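# Load the sawn bar into the lathe chuck

## Task

Pick up the sawn bar from the rack on the workbench and put it in the lathe's chuck. The clean end (not the burred end left by the saw) must sit against the stop steps at the rear of the jaws, and the bar must be coaxial with the spindle. The chuck must be clamped on the bar and the lathe door closed. Finally the gripper must release the bar and the robot must back away. The robot must not tip over or be left leaning.

## Robot and tools

Robot: TidyBot++, a mobile base 0.54 m long, 0.50 m wide and 0.38 m tall on four driven casters. On top is one seven-joint arm with a two-finger gripper. The shoulder is 0.12 m ahead of the base centre and 0.68 m off the floor. The arm starts folded with the hand aimed down. There are two cameras: base_camera, and wrist_camera, which looks along the hand.

Frames (metres): the base frame has its origin on the floor below the base centre, with x forward, y left and z up. The odometry frame is the base frame as it was when the scene began. hand_pose is the point halfway between the finger pads. Its z axis runs out along the fingers, and the fingers close along its y axis.

execute_actions: "actions" is a list holding one action, or none. An empty list just returns the state and pictures. "cameras" picks which images come back: base_camera, wrist_camera or all. Left out or null means all, and [] means none. An action may combine these keys, and its motions start together:
- "base": relative moves from where the base is now, along its current axes. translate_m is metres forward (+) or back, from -2 to 2. strafe_m is metres left (+) or right, from -2 to 2. rotate_rad is radians counter-clockwise seen from above (+), from -6.3 to 6.3. translate_m and strafe_m together form one straight-line move.
- "joints": absolute angles by name for joint_1_rad to joint_7_rad, plus gripper_pos (0 = fully open with about 85 mm between pads, 1 = closed). Ranges: joint_2_rad ±2.249, joint_4_rad ±2.579, joint_6_rad ±2.099, and the others are unlimited. joint_1_rad positive turns the arm clockwise seen from above, which is opposite to rotate_rad. Unlimited joints go the short way round, so any single step must be under half a turn.
- "target": an absolute hand pose in the base frame, given as one list of seven numbers [x, y, z, qw, qx, qy, qz], with position in metres and a unit quaternion for orientation. When "target" is used, "joints" may carry only gripper_pos.
- "lathe": a device command. door can be "shut" or "open". chuck can be "clamp" or "open". air_blast: true. re_chuck: true. stop: true, sent alone.
- "speeds": caps top speed for this action only. translate_m and strafe_m go from 0.05 to 0.5 m/s, and only one of them is stated for a combined move. rotate_rad goes from 0.1 to 1.57 rad/s.
An unknown key makes the call invalid. An out-of-range value gets it refused, and once a call is refused, or a stop hits it, the rest of that reply's moving calls are skipped.

wait(seconds 0 to 10, cameras) lets time run and then reports. zoom_image(camera, region [x0, y0, x1, y1] in pixels, at most 504 x 504) enlarges part of that camera's latest image. read_manual(section "licences") only returns licence text. finished_scene(scene) ends the scene for good, so call it only after the goal is met and will stay met.

Results: joint_positions, hand_pose, hand_target (where the hand would be if every joint reached its target), base_odometry (wheel-count only, so slip counts as travel; heading in rad, left positive), base_tilt in degrees (forward and right are positive), motor_effort as a percentage with the action's peak in brackets, and Motor temperatures. base_status, joint_status and hand_status report how each motion ended:
- done: arrived.
- off_target: came to rest away from the target and may keep pushing.
- contact_stop or time_out: stopped and now holding that spot.
- not_followed: a self-collision check held the command back. The check does not protect the base.
- torque_fault: a joint torque limit was hit. The arm freezes for 10 s and the rest of the reply does not run.
- limit_stop_at_motor_heat: the arm overheated (MOTOR HOT warns from 60 °C, the stop comes at 75 °C). Send the target again afterwards.
on_its_own lists motion you did not command, ARM HIT means the arm struck the base or itself, and pictures names the images in order. The lathe reports door_state, chuck_state (open, clamped, closed_empty, between), seat_state, turret_state (home, away, alarm) and the answers to commands. seat_state home means the bar end covers all three step sensing holes. Trust it only once chuck_state reads clamped.

Lathe: the chuck is on the left as you face the door and points right. The door slides across the front and will hit the arm without stopping. The door and chuck open only while turret_state is home. Open jaws do not hold the bar, so keep gripping until chuck reads clamped. air_blast clears chips from the steps, and only works with no part in or near the chuck. re_chuck needs the door shut, the chuck clamped and the turret home. It reseats a bar sitting within about 1 cm of the steps and takes about 16 s. If the bar is farther off, it raises an alarm that you cannot clear. Wait until the turret is home before finishing.

Hints: most hand moves finish within about 3 cm. To correct, add (wanted minus hand_pose) to the last target. To hold still, resend hand_target rather than hand_pose. A load makes the arm sag, so correct for that, and do not command a loaded joint to its current reading. Fingers at gripper_pos 1 keep squeezing hard. A reading of off_target there means an object is held, and done means the grip is empty.

Avoid: dropping the bar, releasing it while it moves, slamming things, hard pushes, and twisting or pulling on a grip whose part still rests on something. Keep the arm off the base, and do not drive or turn the base while the arm is snagged above about 0.6 m, or it may tip. Do not reach far out from the folded pose over nearby furniture, or swing the stretched arm sideways. If the robot starts to lean, retract the arm or back away.

Each tool is called after "Call:" as name(argument=value, ...) on one line, values as JSON.

## Session

Call:
execute_actions(actions=[])

Scene clock: 0.00 s.
Motor temperatures (°C): [34 33 28 29 34 38 37]
base_odometry: x=+0.000 y=+0.000 heading=+0.000
base_tilt: forward=+0.4 right=+0.5
base_status: not commanded
joint_positions: joint_1_rad=+0.049 joint_2_rad=-0.341 joint_3_rad=+3.116 joint_4_rad=-2.510 joint_5_rad=+0.002 joint_6_rad=-0.836 joint_7_rad=+1.611 gripper_pos=+0.000
joint_status: not commanded
motor_effort: joint_1_rad=+0 joint_2_rad=-2 joint_3_rad=+1 joint_4_rad=+15 joint_5_rad=+1 joint_6_rad=+2 joint_7_rad=+1
hand_pose: x=+0.2804 y=-0.0040 z=+0.5929 quat_wxyz=(+0.007, +0.998, +0.009, +0.068) (m; base frame)
hand_target: x=+0.2798 y=-0.0039 z=+0.5926 quat_wxyz=(+0.007, +0.998, +0.009, +0.068) (m; base frame)
hand_status: not commanded
lathe: door_state=shut chuck_state=open seat_state=open turret_state=home door_answer=taken chuck_answer=taken re_chuck_answer=taken
pictures: base_camera, wrist_camera
Images, in order (width x height): base_camera 644x364, wrist_camera 644x476.

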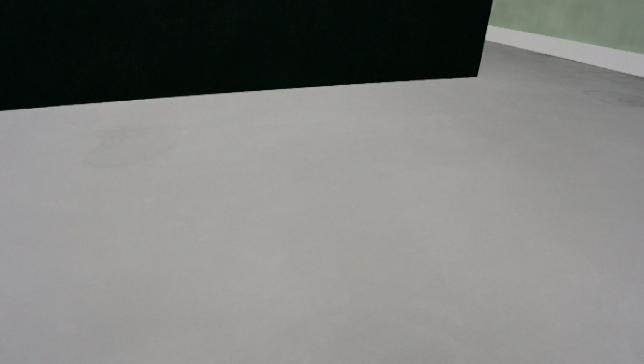

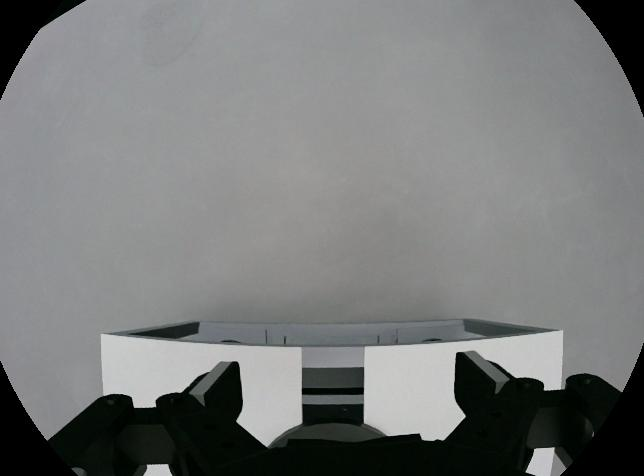

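Call:
execute_actions(actions=[{"joints":{"joint_6_rad":0.45},"lathe":{"door":"open"}}])

Call:
execute_actions(actions=[{"base":{"rotate_rad":1.3}}], cameras=["wrist_camera"])

Call:
execute_actions(actions=[{"base":{"rotate_rad":1.3}}], cameras=["wrist_camera"])

Call:
execute_actions(actions=[{"base":{"rotate_rad":1.3}}], cameras=["wrist_camera"])

Scene clock: 10.43 s.
Motor temperatures (°C): [34 33 28 29 34 38 37]
base_odometry: x=+0.000 y=+0.000 heading=+0.000
base_tilt: forward=+0.3 right=+0.5
base_status: not commanded
joint_positions: joint_1_rad=+0.049 joint_2_rad=-0.341 joint_3_rad=+3.116 joint_4_rad=-2.509 joint_5_rad=+0.002 joint_6_rad=+0.382 joint_7_rad=+1.611 gripper_pos=+0.000
joint_status: all done
motor_effort: joint_1_rad=+0(0) joint_2_rad=-7(7) joint_3_rad=+0(1) joint_4_rad=+20(20) joint_5_rad=+0(2) joint_6_rad=+8(9) joint_7_rad=+1(1)
hand_pose: x=+0.5420 y=-0.0075 z=+0.8350 quat_wxyz=(+0.024, +0.779, +0.010, +0.627) (m; base frame)
hand_target: x=+0.5453 y=-0.0073 z=+0.8548 quat_wxyz=(+0.025, +0.758, +0.010, +0.652) (m; base frame)
hand_status: not commanded
lathe: door_state=between chuck_state=open seat_state=open turret_state=home door_answer=taken chuck_answer=taken re_chuck_answer=taken
pictures: base_camera, wrist_camera
Images, in order (width x height): base_camera 644x364, wrist_camera 644x476.

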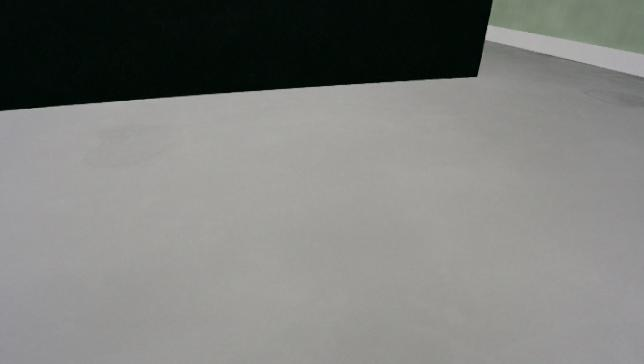

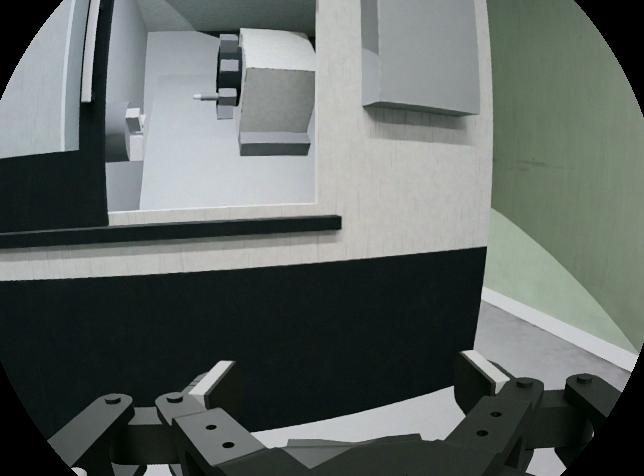

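Scene clock: 12.73 s.
Motor temperatures (°C): [34 33 28 29 34 38 37]
base_odometry: x=+0.000 y=+0.000 heading=+1.300
base_tilt: forward=+0.4 right=+0.4
base_status: done
joint_positions: joint_1_rad=+0.049 joint_2_rad=-0.341 joint_3_rad=+3.116 joint_4_rad=-2.509 joint_5_rad=+0.002 joint_6_rad=+0.383 joint_7_rad=+1.611 gripper_pos=+0.000
joint_status: not commanded
motor_effort: joint_1_rad=+0(1) joint_2_rad=-7(8) joint_3_rad=+1(2) joint_4_rad=+20(21) joint_5_rad=+0(1) joint_6_rad=+9(9) joint_7_rad=+1(1)
hand_pose: x=+0.5421 y=-0.0073 z=+0.8352 quat_wxyz=(+0.024, +0.779, +0.010, +0.627) (m; base frame)
hand_target: x=+0.5453 y=-0.0073 z=+0.8548 quat_wxyz=(+0.025, +0.758, +0.010, +0.652) (m; base frame)
hand_status: not commanded
lathe: door_state=open chuck_state=open seat_state=open turret_state=home door_answer=taken chuck_answer=taken re_chuck_answer=taken
pictures: wrist_camera
Images, in order (width x height): wrist_camera 644x476.

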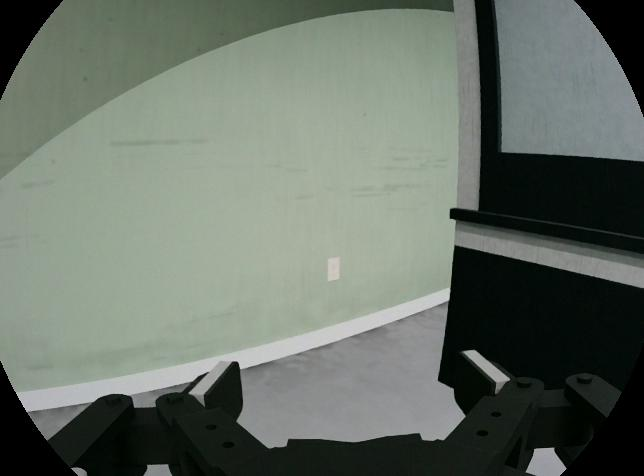

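Scene clock: 14.83 s.
Motor temperatures (°C): [34 33 28 29 34 38 37]
base_odometry: x=+0.000 y=+0.000 heading=+2.599
base_tilt: forward=+0.3 right=+0.5
base_status: done
joint_positions: joint_1_rad=+0.049 joint_2_rad=-0.341 joint_3_rad=+3.116 joint_4_rad=-2.509 joint_5_rad=+0.002 joint_6_rad=+0.383 joint_7_rad=+1.611 gripper_pos=+0.000
joint_status: not commanded
motor_effort: joint_1_rad=+0(1) joint_2_rad=-7(8) joint_3_rad=+1(2) joint_4_rad=+20(20) joint_5_rad=+0(1) joint_6_rad=+9(9) joint_7_rad=+0(1)
hand_pose: x=+0.5421 y=-0.0073 z=+0.8352 quat_wxyz=(+0.024, +0.779, +0.010, +0.627) (m; base frame)
hand_target: x=+0.5453 y=-0.0073 z=+0.8548 quat_wxyz=(+0.025, +0.758, +0.010, +0.652) (m; base frame)
hand_status: not commanded
lathe: door_state=open chuck_state=open seat_state=open turret_state=home door_answer=taken chuck_answer=taken re_chuck_answer=taken
pictures: wrist_camera
Images, in order (width x height): wrist_camera 644x476.

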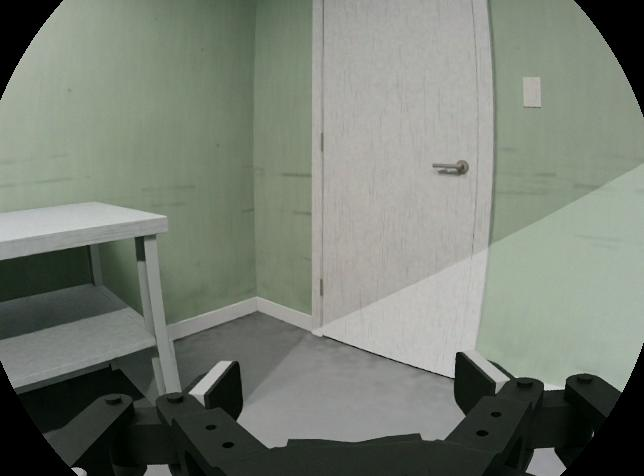

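Scene clock: 16.93 s.
Motor temperatures (°C): [34 33 28 29 34 38 37]
base_odometry: x=+0.000 y=+0.000 heading=-2.385
base_tilt: forward=+0.3 right=+0.5
base_status: done
joint_positions: joint_1_rad=+0.049 joint_2_rad=-0.341 joint_3_rad=+3.116 joint_4_rad=-2.509 joint_5_rad=+0.002 joint_6_rad=+0.383 joint_7_rad=+1.611 gripper_pos=+0.000
joint_status: not commanded
motor_effort: joint_1_rad=+0(1) joint_2_rad=-7(8) joint_3_rad=+1(2) joint_4_rad=+20(20) joint_5_rad=+1(2) joint_6_rad=+9(9) joint_7_rad=+1(1)
hand_pose: x=+0.5421 y=-0.0072 z=+0.8352 quat_wxyz=(+0.024, +0.779, +0.010, +0.627) (m; base frame)
hand_target: x=+0.5453 y=-0.0073 z=+0.8548 quat_wxyz=(+0.025, +0.758, +0.010, +0.652) (m; base frame)
hand_status: not commanded
lathe: door_state=open chuck_state=open seat_state=open turret_state=home door_answer=taken chuck_answer=taken re_chuck_answer=taken
pictures: wrist_camera
Images, in order (width x height): wrist_camera 644x476.

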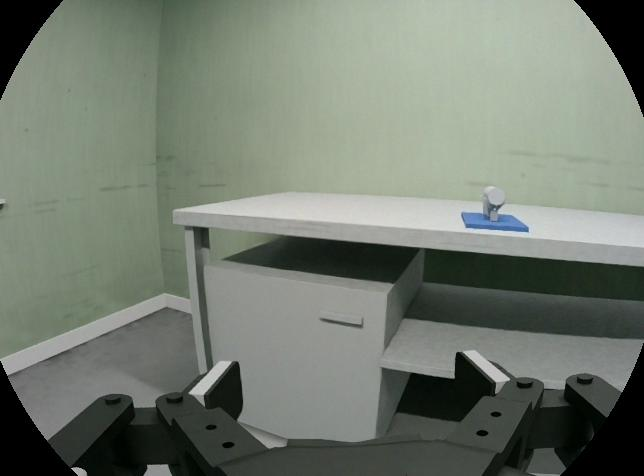

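Call:
execute_actions(actions=[{"base":{"rotate_rad":-0.45},"joints":{"joint_6_rad":0.2}}])

Call:
zoom_image(camera="wrist_camera", region=[200, 100, 450, 300])

Scene clock: 21.23 s.
Motor temperatures (°C): [34 33 28 29 34 38 37]
base_odometry: x=+0.000 y=+0.000 heading=-2.834
base_tilt: forward=+0.3 right=+0.5
base_status: done
joint_positions: joint_1_rad=+0.049 joint_2_rad=-0.341 joint_3_rad=+3.116 joint_4_rad=-2.509 joint_5_rad=+0.002 joint_6_rad=+0.208 joint_7_rad=+1.611 gripper_pos=+0.000
joint_status: all done
motor_effort: joint_1_rad=+0(1) joint_2_rad=-7(8) joint_3_rad=+0(2) joint_4_rad=+19(22) joint_5_rad=+0(1) joint_6_rad=+8(10) joint_7_rad=+1(1)
hand_pose: x=+0.5257 y=-0.0075 z=+0.7829 quat_wxyz=(+0.022, +0.831, +0.010, +0.556) (m; base frame)
hand_target: x=+0.5243 y=-0.0076 z=+0.7801 quat_wxyz=(+0.022, +0.833, +0.010, +0.553) (m; base frame)
hand_status: not commanded
lathe: door_state=open chuck_state=open seat_state=open turret_state=home door_answer=taken chuck_answer=taken re_chuck_answer=taken
pictures: base_camera, wrist_camera
Images, in order (width x height): base_camera 644x364, wrist_camera 644x476.

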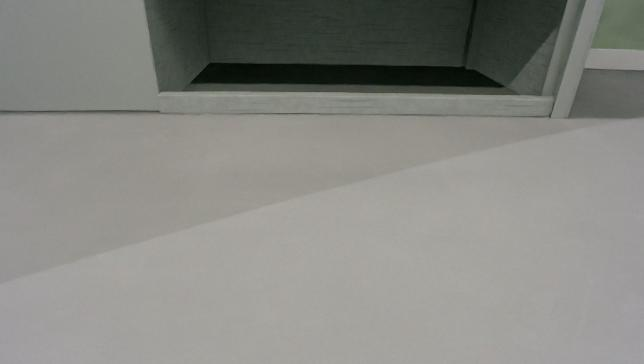

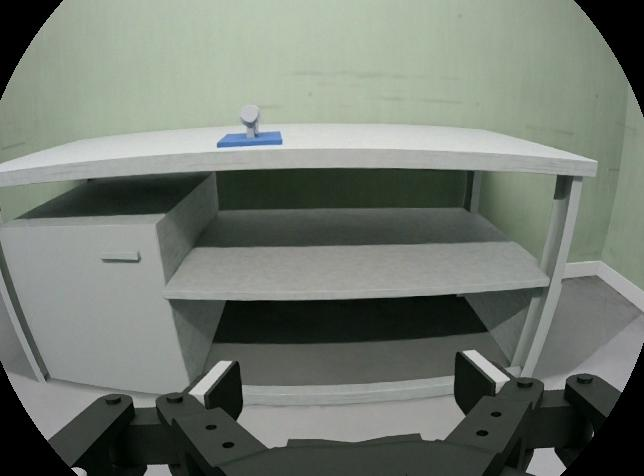

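Scaled by 2.016.

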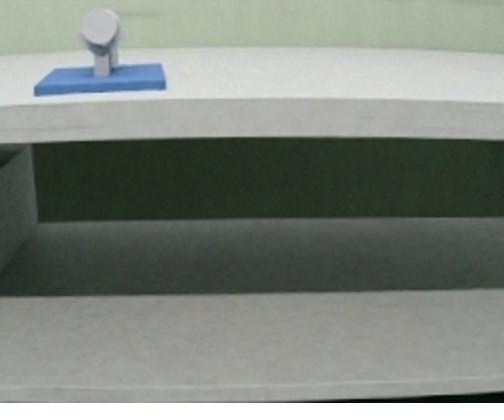

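Call:
execute_actions(actions=[{"base":{"translate_m":0.4,"strafe_m":0.25}}])

Call:
zoom_image(camera="wrist_camera", region=[200, 0, 450, 200])

Scene clock: 28.20 s.
Motor temperatures (°C): [34 33 28 30 34 38 37]
base_odometry: x=-0.306 y=-0.360 heading=-2.834
base_tilt: forward=+0.3 right=+0.4
base_status: done
joint_positions: joint_1_rad=+0.049 joint_2_rad=-0.338 joint_3_rad=+3.116 joint_4_rad=-2.509 joint_5_rad=+0.002 joint_6_rad=+0.208 joint_7_rad=+1.611 gripper_pos=+0.000
joint_status: not commanded
motor_effort: joint_1_rad=+0(1) joint_2_rad=-7(9) joint_3_rad=+0(2) joint_4_rad=+20(21) joint_5_rad=+0(1) joint_6_rad=+8(9) joint_7_rad=+0(2)
hand_pose: x=+0.5260 y=-0.0076 z=+0.7817 quat_wxyz=(+0.022, +0.832, +0.010, +0.555) (m; base frame)
hand_target: x=+0.5243 y=-0.0076 z=+0.7801 quat_wxyz=(+0.022, +0.833, +0.010, +0.553) (m; base frame)
hand_status: not commanded
lathe: door_state=open chuck_state=open seat_state=open turret_state=home door_answer=taken chuck_answer=taken re_chuck_answer=taken
pictures: base_camera, wrist_camera
Images, in order (width x height): base_camera 644x364, wrist_camera 644x476.

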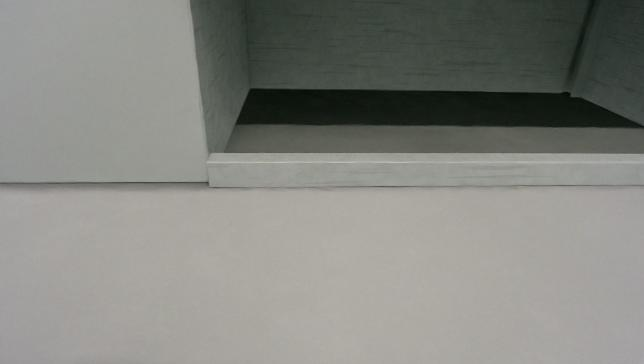

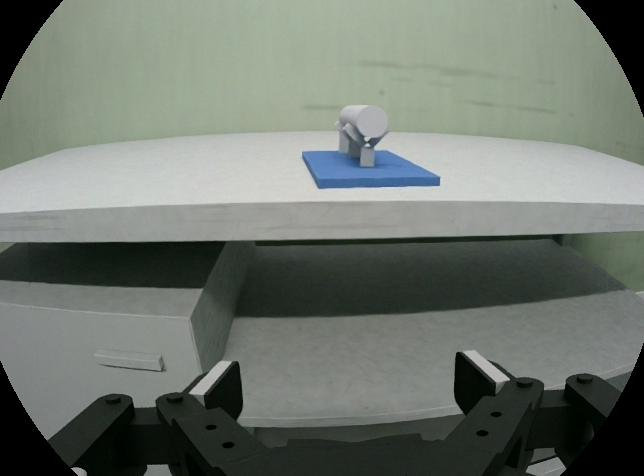

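Scaled by 2.016.

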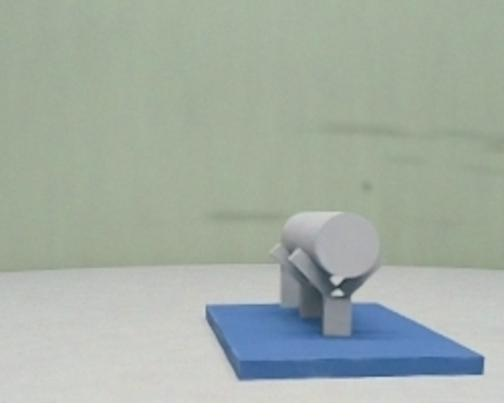

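Call:
execute_actions(actions=[{"joints":{"joint_2_rad":0.241,"joint_4_rad":-0.857,"joint_6_rad":-1.6}}])

Call:
zoom_image(camera="wrist_camera", region=[200, 0, 450, 200])

Scene clock: 52.57 s.
Motor temperatures (°C): [34 33 28 30 34 38 37]
base_odometry: x=-0.306 y=-0.359 heading=-2.834
base_tilt: forward=+0.4 right=+0.5
base_status: not commanded
joint_positions: joint_1_rad=+0.049 joint_2_rad=+0.226 joint_3_rad=+3.116 joint_4_rad=-0.875 joint_5_rad=+0.002 joint_6_rad=-1.535 joint_7_rad=+1.611 gripper_pos=+0.000
joint_status: all done
motor_effort: joint_1_rad=+0(0) joint_2_rad=-27(28) joint_3_rad=+0(2) joint_4_rad=+18(23) joint_5_rad=+0(1) joint_6_rad=+4(10) joint_7_rad=+1(1)
hand_pose: x=+0.6438 y=-0.0134 z=+0.9620 quat_wxyz=(+0.006, +0.968, +0.007, +0.250) (m; base frame)
hand_target: x=+0.6324 y=-0.0134 z=+0.9525 quat_wxyz=(+0.005, +0.975, +0.007, +0.220) (m; base frame)
hand_status: not commanded
lathe: door_state=open chuck_state=open seat_state=open turret_state=home door_answer=taken chuck_answer=taken re_chuck_answer=taken
pictures: base_camera, wrist_camera
Images, in order (width x height): base_camera 644x364, wrist_camera 644x476.

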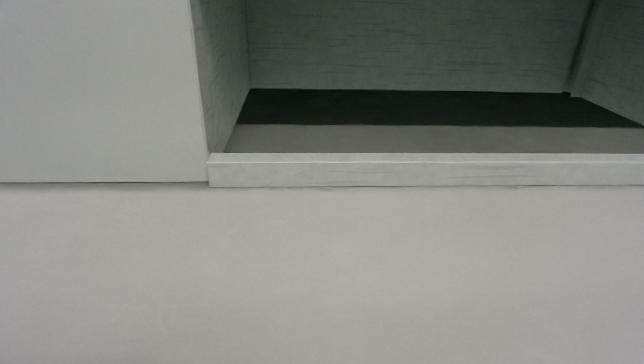

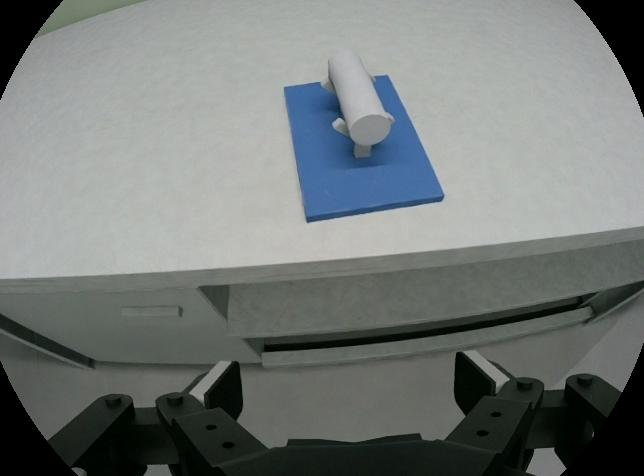

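Scaled by 2.016.

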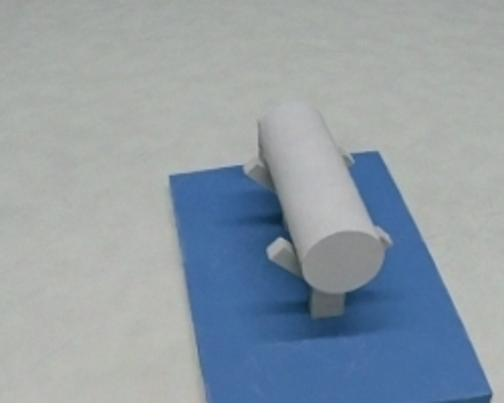

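Call:
execute_actions(actions=[{"base":{"translate_m":0.33,"strafe_m":-0.03},"joints":{"joint_2_rad":0.2,"joint_4_rad":-0.85,"joint_6_rad":-2.05}}], cameras=["wrist_camera"])

Call:
zoom_image(camera="wrist_camera", region=[200, 50, 500, 350])

Scene clock: 58.60 s.
Motor temperatures (°C): [34 33 28 30 34 38 37]
base_odometry: x=-0.629 y=-0.431 heading=-2.833
base_tilt: forward=+0.4 right=+0.5
base_status: done
joint_positions: joint_1_rad=+0.049 joint_2_rad=+0.212 joint_3_rad=+3.116 joint_4_rad=-0.865 joint_5_rad=+0.002 joint_6_rad=-1.988 joint_7_rad=+1.611 gripper_pos=+0.000
joint_status: all done
motor_effort: joint_1_rad=+0(1) joint_2_rad=-24(28) joint_3_rad=-1(1) joint_4_rad=+16(18) joint_5_rad=+1(2) joint_6_rad=+1(4) joint_7_rad=+1(1)
hand_pose: x=+0.5077 y=-0.0098 z=+0.9320 quat_wxyz=(+0.000, +0.999, +0.008, +0.039) (m; base frame)
hand_target: x=+0.4878 y=-0.0094 z=+0.9397 quat_wxyz=(-0.001, +1.000, +0.007, +0.021) (m; base frame)
hand_status: not commanded
lathe: door_state=open chuck_state=open seat_state=open turret_state=home door_answer=taken chuck_answer=taken re_chuck_answer=taken
pictures: wrist_camera
Images, in order (width x height): wrist_camera 644x476.

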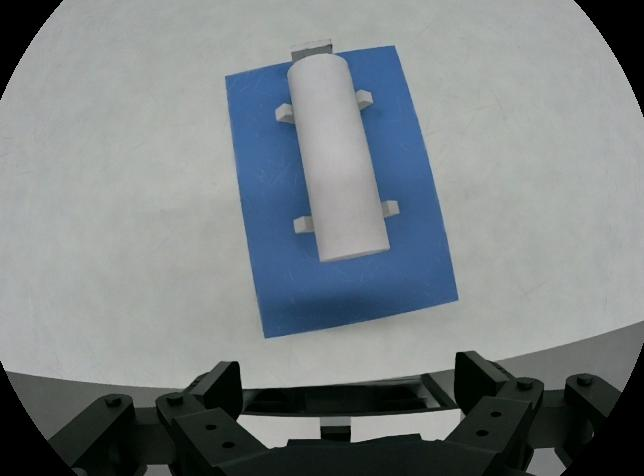

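Scaled by 1.680.

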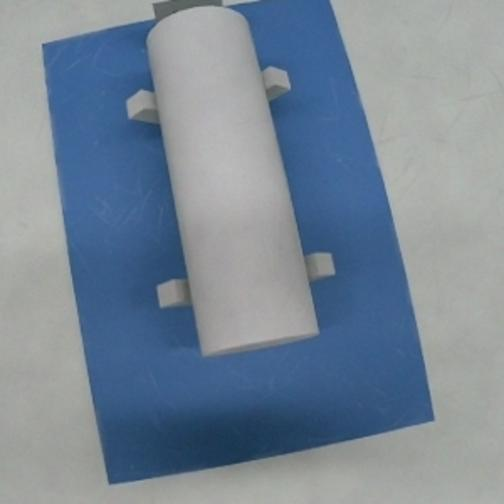

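Call:
execute_actions(actions=[{"base":{"translate_m":0.08},"joints":{"joint_7_rad":1.78,"joint_6_rad":-2.085}}], cameras=["wrist_camera"])

Call:
zoom_image(camera="wrist_camera", region=[250, 80, 420, 200])

Call:
zoom_image(camera="wrist_camera", region=[250, 240, 420, 360])

Scene clock: 73.63 s.
Motor temperatures (°C): [34 33 28 30 34 38 37]
base_odometry: x=-0.706 y=-0.455 heading=-2.833
base_tilt: forward=+0.3 right=+0.5
base_status: done
joint_positions: joint_1_rad=+0.049 joint_2_rad=+0.213 joint_3_rad=+3.116 joint_4_rad=-0.865 joint_5_rad=+0.002 joint_6_rad=-2.030 joint_7_rad=+1.760 gripper_pos=+0.000
joint_status: all done
motor_effort: joint_1_rad=+0(1) joint_2_rad=-24(28) joint_3_rad=+0(1) joint_4_rad=+15(17) joint_5_rad=+0(1) joint_6_rad=+1(2) joint_7_rad=+1(1)
hand_pose: x=+0.4950 y=-0.0095 z=+0.9307 quat_wxyz=(+0.000, +0.996, +0.082, +0.017) (m; base frame)
hand_target: x=+0.4769 y=-0.0091 z=+0.9394 quat_wxyz=(-0.001, +0.996, +0.092, +0.004) (m; base frame)
hand_status: not commanded
lathe: door_state=open chuck_state=open seat_state=open turret_state=home door_answer=taken chuck_answer=taken re_chuck_answer=taken
pictures: wrist_camera
Images, in order (width x height): wrist_camera 644x476.

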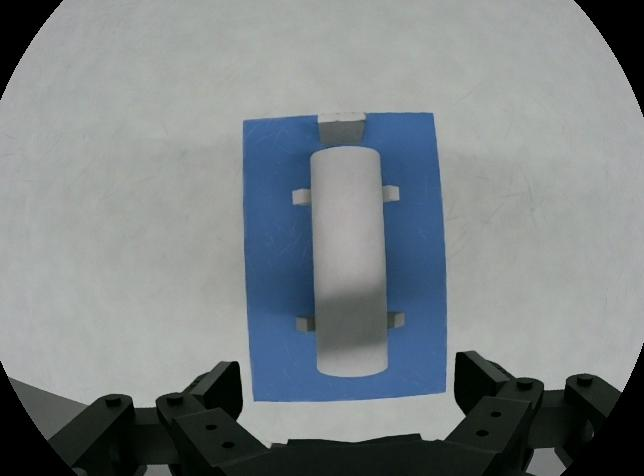

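Scaled by 2.965.

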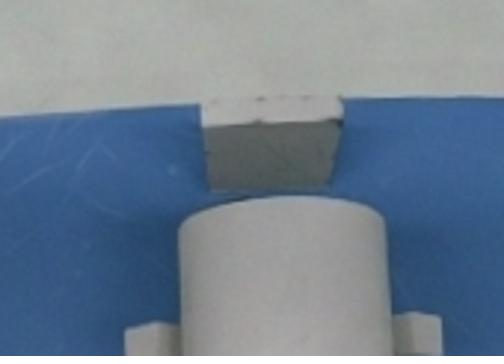

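Scaled by 2.965.

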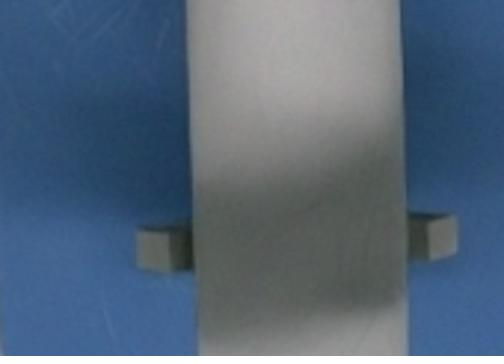

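Call:
execute_actions(actions=[{"base":{"translate_m":0.045},"joints":{"joint_7_rad":1.82}}], cameras=["wrist_camera"])

Call:
execute_actions(actions=[{"joints":{"joint_2_rad":0.187,"joint_4_rad":-1.003,"joint_6_rad":-1.97}}], cameras=["wrist_camera"])

Call:
zoom_image(camera="wrist_camera", region=[200, 200, 500, 476])

Scene clock: 89.60 s.
Motor temperatures (°C): [34 33 28 30 34 38 37]
base_odometry: x=-0.749 y=-0.469 heading=-2.834
base_tilt: forward=+0.3 right=+0.5
base_status: done
joint_positions: joint_1_rad=+0.049 joint_2_rad=+0.213 joint_3_rad=+3.116 joint_4_rad=-0.865 joint_5_rad=+0.002 joint_6_rad=-2.030 joint_7_rad=+1.793 gripper_pos=+0.000
joint_status: all done
motor_effort: joint_1_rad=+0(1) joint_2_rad=-24(29) joint_3_rad=+0(1) joint_4_rad=+16(17) joint_5_rad=+1(1) joint_6_rad=+0(1) joint_7_rad=+0(1)
hand_pose: x=+0.4948 y=-0.0095 z=+0.9309 quat_wxyz=(+0.000, +0.995, +0.098, +0.017) (m; base frame)
hand_target: x=+0.4769 y=-0.0091 z=+0.9394 quat_wxyz=(-0.001, +0.994, +0.112, +0.004) (m; base frame)
hand_status: not commanded
lathe: door_state=open chuck_state=open seat_state=open turret_state=home door_answer=taken chuck_answer=taken re_chuck_answer=taken
pictures: wrist_camera
Images, in order (width x height): wrist_camera 644x476.

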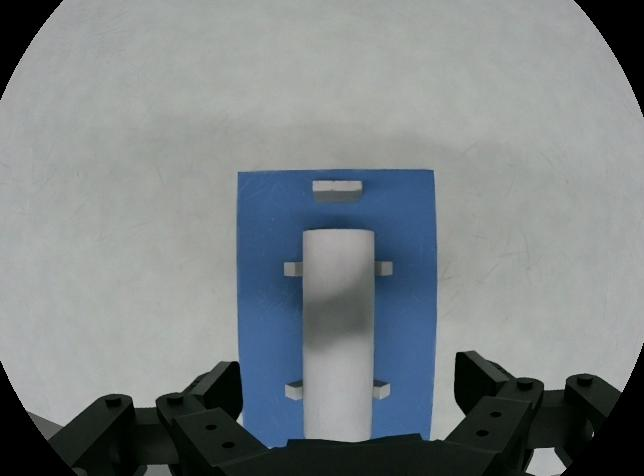

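Scene clock: 90.67 s.
Motor temperatures (°C): [34 33 28 30 34 38 37]
base_odometry: x=-0.749 y=-0.469 heading=-2.834
base_tilt: forward=+0.4 right=+0.5
base_status: not commanded
joint_positions: joint_1_rad=+0.049 joint_2_rad=+0.209 joint_3_rad=+3.116 joint_4_rad=-0.977 joint_5_rad=+0.002 joint_6_rad=-2.019 joint_7_rad=+1.793 gripper_pos=+0.000
joint_status: all done
motor_effort: joint_1_rad=+0(0) joint_2_rad=-24(26) joint_3_rad=+1(1) joint_4_rad=+16(17) joint_5_rad=+1(1) joint_6_rad=+0(2) joint_7_rad=+1(1)
hand_pose: x=+0.4773 y=-0.0089 z=+0.9007 quat_wxyz=(-0.006, +0.995, +0.099, -0.032) (m; base frame)
hand_target: x=+0.4829 y=-0.0090 z=+0.9009 quat_wxyz=(-0.003, +0.994, +0.112, -0.009) (m; base frame)
hand_status: not commanded
lathe: door_state=open chuck_state=open seat_state=open turret_state=home door_answer=taken chuck_answer=taken re_chuck_answer=taken
pictures: wrist_camera
Images, in order (width x height): wrist_camera 644x476.

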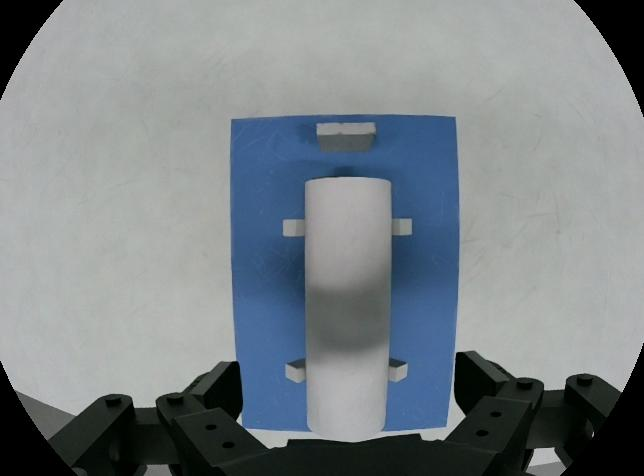

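Scaled by 1.680.

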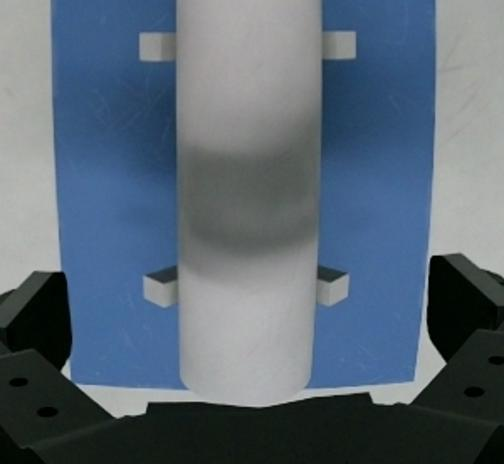

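Call:
execute_actions(actions=[{"joints":{"joint_2_rad":0.178,"joint_4_rad":-1.115,"joint_6_rad":-1.80}}], cameras=["wrist_camera"])

Scene clock: 102.27 s.
Motor temperatures (°C): [34 33 28 30 34 38 37]
base_odometry: x=-0.749 y=-0.469 heading=-2.834
base_tilt: forward=+0.4 right=+0.4
base_status: not commanded
joint_positions: joint_1_rad=+0.049 joint_2_rad=+0.199 joint_3_rad=+3.116 joint_4_rad=-1.088 joint_5_rad=+0.002 joint_6_rad=-1.867 joint_7_rad=+1.793 gripper_pos=+0.000
joint_status: all done
motor_effort: joint_1_rad=+0(0) joint_2_rad=-25(27) joint_3_rad=+0(1) joint_4_rad=+17(18) joint_5_rad=+0(1) joint_6_rad=+0(2) joint_7_rad=+1(1)
hand_pose: x=+0.4998 y=-0.0093 z=+0.8709 quat_wxyz=(-0.002, +0.995, +0.099, -0.006) (m; base frame)
hand_target: x=+0.5105 y=-0.0095 z=+0.8713 quat_wxyz=(+0.002, +0.993, +0.112, +0.024) (m; base frame)
hand_status: not commanded
lathe: door_state=open chuck_state=open seat_state=open turret_state=home door_answer=taken chuck_answer=taken re_chuck_answer=taken
pictures: wrist_camera
Images, in order (width x height): wrist_camera 644x476.

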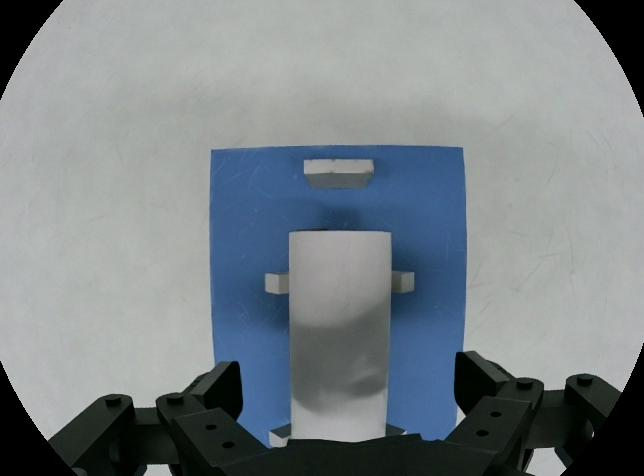

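Call:
execute_actions(actions=[{"base":{"translate_m":0.007,"strafe_m":0.003}}], cameras=["wrist_camera"])

Call:
execute_actions(actions=[{"joints":{"gripper_pos":0.62}}], cameras=["wrist_camera"])

Scene clock: 109.07 s.
Motor temperatures (°C): [34 33 28 30 34 38 37]
base_odometry: x=-0.755 y=-0.474 heading=-2.834
base_tilt: forward=+0.3 right=+0.5
base_status: done
joint_positions: joint_1_rad=+0.049 joint_2_rad=+0.195 joint_3_rad=+3.116 joint_4_rad=-1.088 joint_5_rad=+0.002 joint_6_rad=-1.861 joint_7_rad=+1.793 gripper_pos=+0.000
joint_status: not commanded
motor_effort: joint_1_rad=+0(2) joint_2_rad=-24(30) joint_3_rad=+0(2) joint_4_rad=+17(17) joint_5_rad=+0(1) joint_6_rad=+1(1) joint_7_rad=+1(1)
hand_pose: x=+0.5005 y=-0.0092 z=+0.8726 quat_wxyz=(-0.002, +0.995, +0.099, -0.001) (m; base frame)
hand_target: x=+0.5105 y=-0.0095 z=+0.8713 quat_wxyz=(+0.002, +0.993, +0.112, +0.024) (m; base frame)
hand_status: not commanded
lathe: door_state=open chuck_state=open seat_state=open turret_state=home door_answer=taken chuck_answer=taken re_chuck_answer=taken
pictures: wrist_camera
Images, in order (width x height): wrist_camera 644x476.

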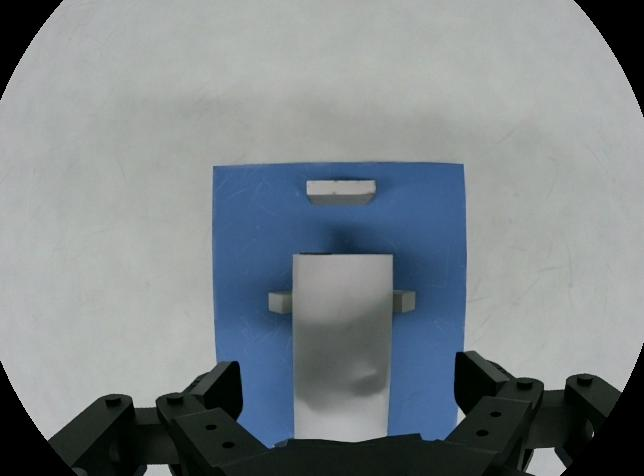

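Scene clock: 109.97 s.
Motor temperatures (°C): [34 33 28 30 34 38 37]
base_odometry: x=-0.755 y=-0.474 heading=-2.834
base_tilt: forward=+0.3 right=+0.5
base_status: not commanded
joint_positions: joint_1_rad=+0.047 joint_2_rad=+0.191 joint_3_rad=+3.115 joint_4_rad=-1.088 joint_5_rad=-0.002 joint_6_rad=-1.860 joint_7_rad=+1.793 gripper_pos=+0.599
joint_status: all done
motor_effort: joint_1_rad=+1(4) joint_2_rad=-23(25) joint_3_rad=+0(3) joint_4_rad=+16(17) joint_5_rad=+2(7) joint_6_rad=+1(3) joint_7_rad=+1(2)
hand_pose: x=+0.5001 y=-0.0070 z=+0.8742 quat_wxyz=(-0.003, +0.995, +0.101, +0.002) (m; base frame)
hand_target: x=+0.5105 y=-0.0095 z=+0.8713 quat_wxyz=(+0.002, +0.993, +0.112, +0.024) (m; base frame)
hand_status: not commanded
lathe: door_state=open chuck_state=open seat_state=open turret_state=home door_answer=taken chuck_answer=taken re_chuck_answer=taken
pictures: wrist_camera
Images, in order (width x height): wrist_camera 644x476.

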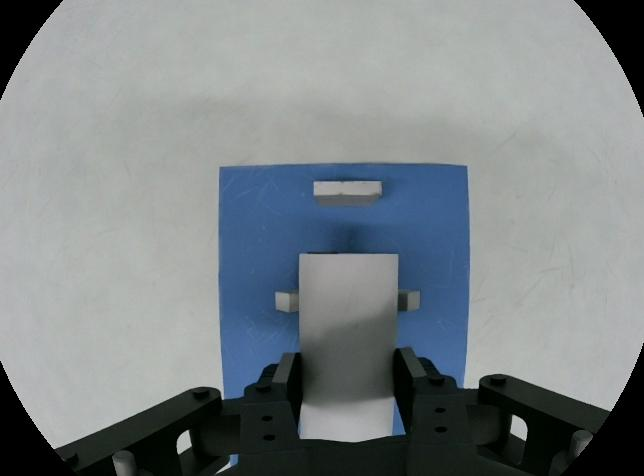

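Call:
execute_actions(actions=[{"joints":{"gripper_pos":0.8}}], cameras=[])

Call:
execute_actions(actions=[{"joints":{"joint_2_rad":0.175,"joint_4_rad":-1.0,"joint_6_rad":-1.93}}], cameras=[])

Call:
execute_actions(actions=[{"joints":{"joint_2_rad":0.17,"joint_4_rad":-0.84,"joint_6_rad":-2.04,"gripper_pos":1.0}}], cameras=["wrist_camera"])

Scene clock: 116.40 s.
Motor temperatures (°C): [34 33 28 30 34 38 37]
base_odometry: x=-0.755 y=-0.474 heading=-2.834
base_tilt: forward=+0.4 right=+0.5
base_status: not commanded
joint_positions: joint_1_rad=+0.047 joint_2_rad=+0.190 joint_3_rad=+3.115 joint_4_rad=-1.088 joint_5_rad=-0.002 joint_6_rad=-1.860 joint_7_rad=+1.793 gripper_pos=+0.607
joint_status: gripper_pos off_target (ended at +0.607, target +0.800)
motor_effort: joint_1_rad=+1(1) joint_2_rad=-23(23) joint_3_rad=+0(1) joint_4_rad=+16(17) joint_5_rad=+1(2) joint_6_rad=+1(2) joint_7_rad=+1(2)
hand_pose: x=+0.5001 y=-0.0070 z=+0.8744 quat_wxyz=(-0.003, +0.995, +0.101, +0.002) (m; base frame)
hand_target: x=+0.5105 y=-0.0095 z=+0.8713 quat_wxyz=(+0.002, +0.993, +0.112, +0.024) (m; base frame)
hand_status: not commanded
lathe: door_state=open chuck_state=open seat_state=open turret_state=home door_answer=taken chuck_answer=taken re_chuck_answer=taken
pictures: none
No camera images: "cameras" was empty.

Scene clock: 117.37 s.
Motor temperatures (°C): [34 33 28 30 34 38 37]
base_odometry: x=-0.755 y=-0.474 heading=-2.834
base_tilt: forward=+0.4 right=+0.5
base_status: not commanded
joint_positions: joint_1_rad=+0.047 joint_2_rad=+0.196 joint_3_rad=+3.115 joint_4_rad=-1.026 joint_5_rad=-0.002 joint_6_rad=-1.880 joint_7_rad=+1.793 gripper_pos=+0.607
joint_status: all done
motor_effort: joint_1_rad=+0(1) joint_2_rad=-28(29) joint_3_rad=-1(1) joint_4_rad=+19(21) joint_5_rad=+0(2) joint_6_rad=+1(3) joint_7_rad=+1(2)
hand_pose: x=+0.5085 y=-0.0073 z=+0.8910 quat_wxyz=(-0.001, +0.995, +0.101, +0.020) (m; base frame)
hand_target: x=+0.4933 y=-0.0092 z=+0.9063 quat_wxyz=(+0.001, +0.994, +0.112, +0.018) (m; base frame)
hand_status: not commanded
lathe: door_state=open chuck_state=open seat_state=open turret_state=home door_answer=taken chuck_answer=taken re_chuck_answer=taken
pictures: none
No camera images: "cameras" was empty.

Scene clock: 118.43 s.
Motor temperatures (°C): [34 33 28 30 34 38 37]
base_odometry: x=-0.755 y=-0.474 heading=-2.834
base_tilt: forward=+0.3 right=+0.4
base_status: not commanded
joint_positions: joint_1_rad=+0.047 joint_2_rad=+0.196 joint_3_rad=+3.115 joint_4_rad=-0.868 joint_5_rad=-0.002 joint_6_rad=-1.977 joint_7_rad=+1.793 gripper_pos=+0.607
joint_status: gripper_pos off_target (ended at +0.607, target +1.000); the others done
motor_effort: joint_1_rad=+0(0) joint_2_rad=-27(29) joint_3_rad=+0(1) joint_4_rad=+18(21) joint_5_rad=+0(1) joint_6_rad=+2(2) joint_7_rad=+1(1)
hand_pose: x=+0.5066 y=-0.0076 z=+0.9377 quat_wxyz=(+0.003, +0.994, +0.100, +0.051) (m; base frame)
hand_target: x=+0.4844 y=-0.0091 z=+0.9538 quat_wxyz=(+0.005, +0.993, +0.112, +0.046) (m; base frame)
hand_status: not commanded
lathe: door_state=open chuck_state=open seat_state=open turret_state=home door_answer=taken chuck_answer=taken re_chuck_answer=taken
pictures: wrist_camera
Images, in order (width x height): wrist_camera 644x476.

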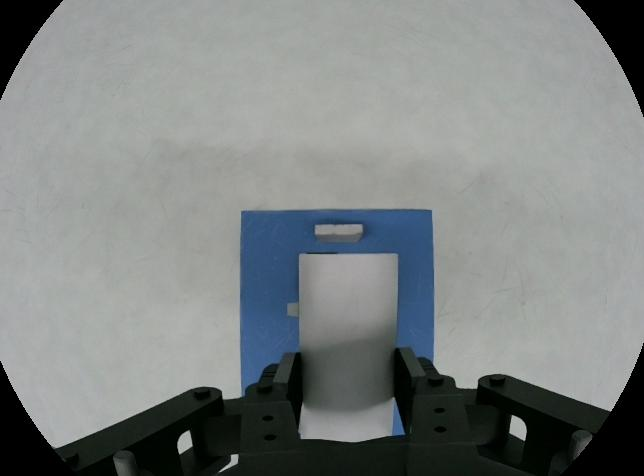

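Call:
zoom_image(camera="wrist_camera", region=[285, 235, 415, 335])

Call:
zoom_image(camera="wrist_camera", region=[285, 376, 415, 476])

Scaled by 3.877.

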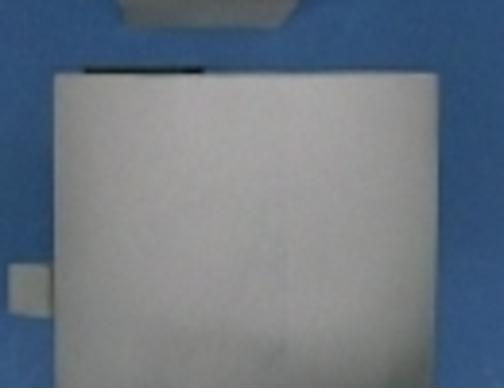

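Scaled by 3.877.

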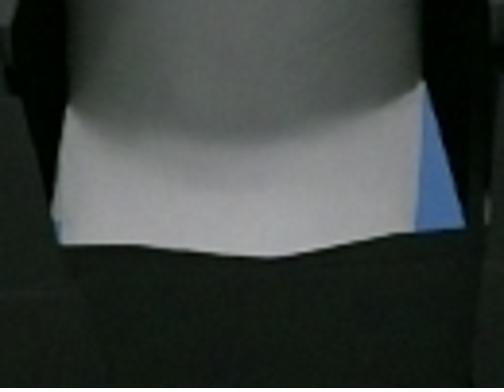

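Call:
execute_actions(actions=[{"base":{"translate_m":-0.5}}], cameras=[])

Call:
execute_actions(actions=[{"base":{"rotate_rad":3.07},"speeds":{"rotate_rad":1.0},"joints":{"joint_1_rad":0.0,"joint_2_rad":-0.34,"joint_3_rad":3.1416,"joint_4_rad":-2.3,"joint_5_rad":0.0,"joint_6_rad":0.3,"joint_7_rad":0.0}}])

Call:
execute_actions(actions=[{"base":{"translate_m":0.75,"strafe_m":0.4}}])

Scene clock: 141.60 s.
Motor temperatures (°C): [34 34 28 30 34 38 37]
base_odometry: x=-0.278 y=-0.322 heading=-2.834
base_tilt: forward=+0.3 right=+0.5
base_status: done
joint_positions: joint_1_rad=+0.047 joint_2_rad=+0.186 joint_3_rad=+3.115 joint_4_rad=-0.867 joint_5_rad=-0.002 joint_6_rad=-1.989 joint_7_rad=+1.793 gripper_pos=+0.607
joint_status: not commanded
motor_effort: joint_1_rad=+0(1) joint_2_rad=-26(32) joint_3_rad=+0(1) joint_4_rad=+19(19) joint_5_rad=+0(2) joint_6_rad=+1(3) joint_7_rad=+1(2)
hand_pose: x=+0.5004 y=-0.0075 z=+0.9413 quat_wxyz=(+0.003, +0.994, +0.100, +0.050) (m; base frame)
hand_target: x=+0.4844 y=-0.0091 z=+0.9538 quat_wxyz=(+0.005, +0.993, +0.112, +0.046) (m; base frame)
hand_status: not commanded
lathe: door_state=open chuck_state=open seat_state=open turret_state=home door_answer=taken chuck_answer=taken re_chuck_answer=taken
pictures: none
No camera images: "cameras" was empty.

Scene clock: 145.77 s.
Motor temperatures (°C): [34 34 28 30 34 38 37]
base_odometry: x=-0.278 y=-0.322 heading=+0.236
base_tilt: forward=+0.3 right=+0.5
base_status: done
joint_positions: joint_1_rad=+0.004 joint_2_rad=-0.296 joint_3_rad=+3.119 joint_4_rad=-2.293 joint_5_rad=-0.002 joint_6_rad=+0.201 joint_7_rad=+0.052 gripper_pos=+0.607
joint_status: joint_2_rad off_target (ended at -0.296, target -0.340); joint_6_rad off_target (ended at +0.201, target +0.300); the others done
motor_effort: joint_1_rad=+0(3) joint_2_rad=-14(29) joint_3_rad=+0(3) joint_4_rad=+26(27) joint_5_rad=+0(2) joint_6_rad=+12(13) joint_7_rad=+1(2)
hand_pose: x=+0.5857 y=+0.0108 z=+0.8849 quat_wxyz=(-0.432, +0.573, -0.532, +0.450) (m; base frame)
hand_target: x=+0.5796 y=+0.0014 z=+0.9315 quat_wxyz=(-0.477, +0.522, -0.522, +0.477) (m; base frame)
hand_status: not commanded
lathe: door_state=open chuck_state=open seat_state=open turret_state=home door_answer=taken chuck_answer=taken re_chuck_answer=taken
pictures: base_camera, wrist_camera
Images, in order (width x height): base_camera 644x364, wrist_camera 644x476.

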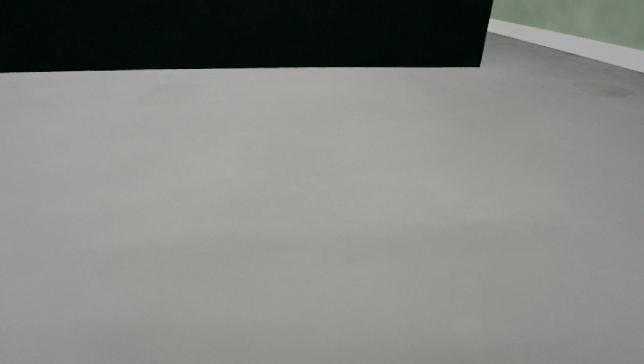

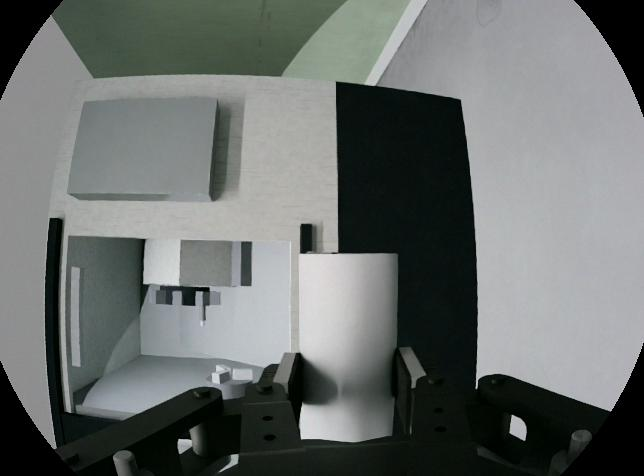

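Scene clock: 148.47 s.
Motor temperatures (°C): [34 34 28 30 34 38 37]
base_odometry: x=+0.358 y=+0.242 heading=+0.236
base_tilt: forward=+0.3 right=+0.5
base_status: done
joint_positions: joint_1_rad=+0.004 joint_2_rad=-0.310 joint_3_rad=+3.122 joint_4_rad=-2.298 joint_5_rad=-0.002 joint_6_rad=+0.206 joint_7_rad=+0.052 gripper_pos=+0.607
joint_status: not commanded
motor_effort: joint_1_rad=+0(1) joint_2_rad=-14(17) joint_3_rad=+1(2) joint_4_rad=+26(27) joint_5_rad=+0(2) joint_6_rad=+13(13) joint_7_rad=+1(1)
hand_pose: x=+0.5822 y=+0.0095 z=+0.8900 quat_wxyz=(-0.435, +0.569, -0.530, +0.454) (m; base frame)
hand_target: x=+0.5796 y=+0.0014 z=+0.9315 quat_wxyz=(-0.477, +0.522, -0.522, +0.477) (m; base frame)
hand_status: not commanded
lathe: door_state=open chuck_state=open seat_state=open turret_state=home door_answer=taken chuck_answer=taken re_chuck_answer=taken
pictures: base_camera, wrist_camera
Images, in order (width x height): base_camera 644x364, wrist_camera 644x476.

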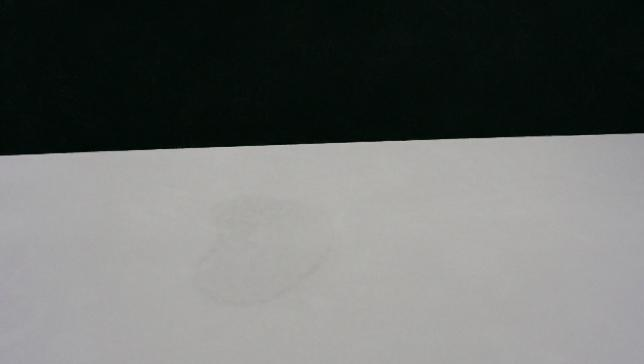

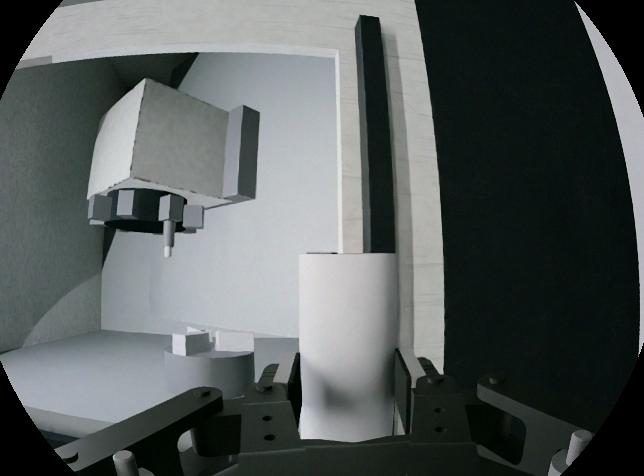

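Call:
zoom_image(camera="wrist_camera", region=[120, 280, 320, 430])

Scaled by 2.520.

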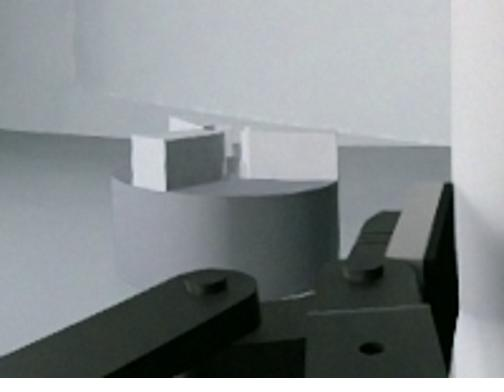

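Call:
execute_actions(actions=[{"lathe":{"air_blast":true},"base":{"rotate_rad":0.05,"strafe_m":0.1,"translate_m":0.2},"joints":{"joint_2_rad":-0.42,"joint_4_rad":-2.26,"joint_6_rad":0.36,"joint_7_rad":-0.02}}])

Call:
zoom_image(camera="wrist_camera", region=[100, 230, 350, 476])

Scene clock: 175.27 s.
Motor temperatures (°C): [34 34 28 30 34 38 37]
base_odometry: x=+0.529 y=+0.386 heading=+0.287
base_tilt: forward=+0.3 right=+0.5
base_status: done
joint_positions: joint_1_rad=+0.000 joint_2_rad=-0.389 joint_3_rad=+3.129 joint_4_rad=-2.290 joint_5_rad=-0.002 joint_6_rad=+0.268 joint_7_rad=+0.032 gripper_pos=+0.607
joint_status: all done
motor_effort: joint_1_rad=+0(2) joint_2_rad=-12(15) joint_3_rad=+0(2) joint_4_rad=+26(29) joint_5_rad=+1(1) joint_6_rad=+13(14) joint_7_rad=+1(2)
hand_pose: x=+0.5673 y=+0.0077 z=+0.9500 quat_wxyz=(-0.478, +0.527, -0.503, +0.490) (m; base frame)
hand_target: x=+0.5605 y=+0.0014 z=+1.0106 quat_wxyz=(-0.527, +0.472, -0.482, +0.517) (m; base frame)
hand_status: not commanded
lathe: door_state=open chuck_state=open seat_state=open turret_state=home door_answer=taken chuck_answer=taken re_chuck_answer=taken
pictures: base_camera, wrist_camera
Images, in order (width x height): base_camera 644x364, wrist_camera 644x476.

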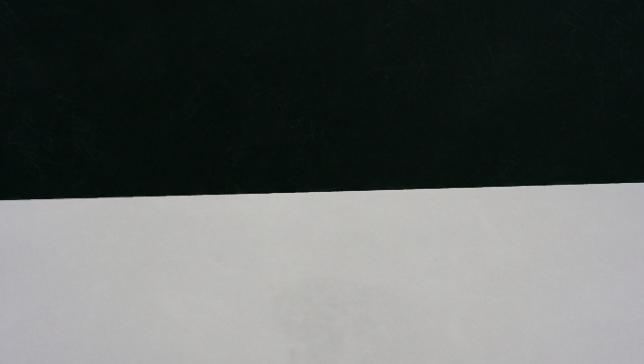

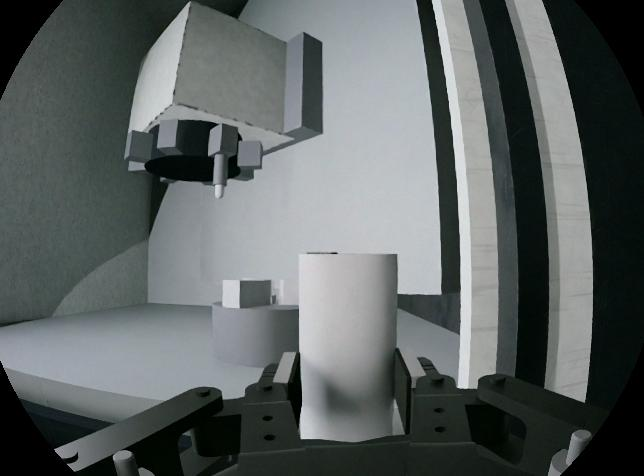

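Scaled by 2.016.

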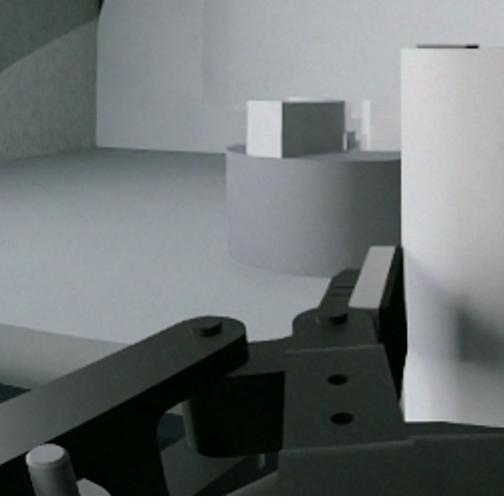

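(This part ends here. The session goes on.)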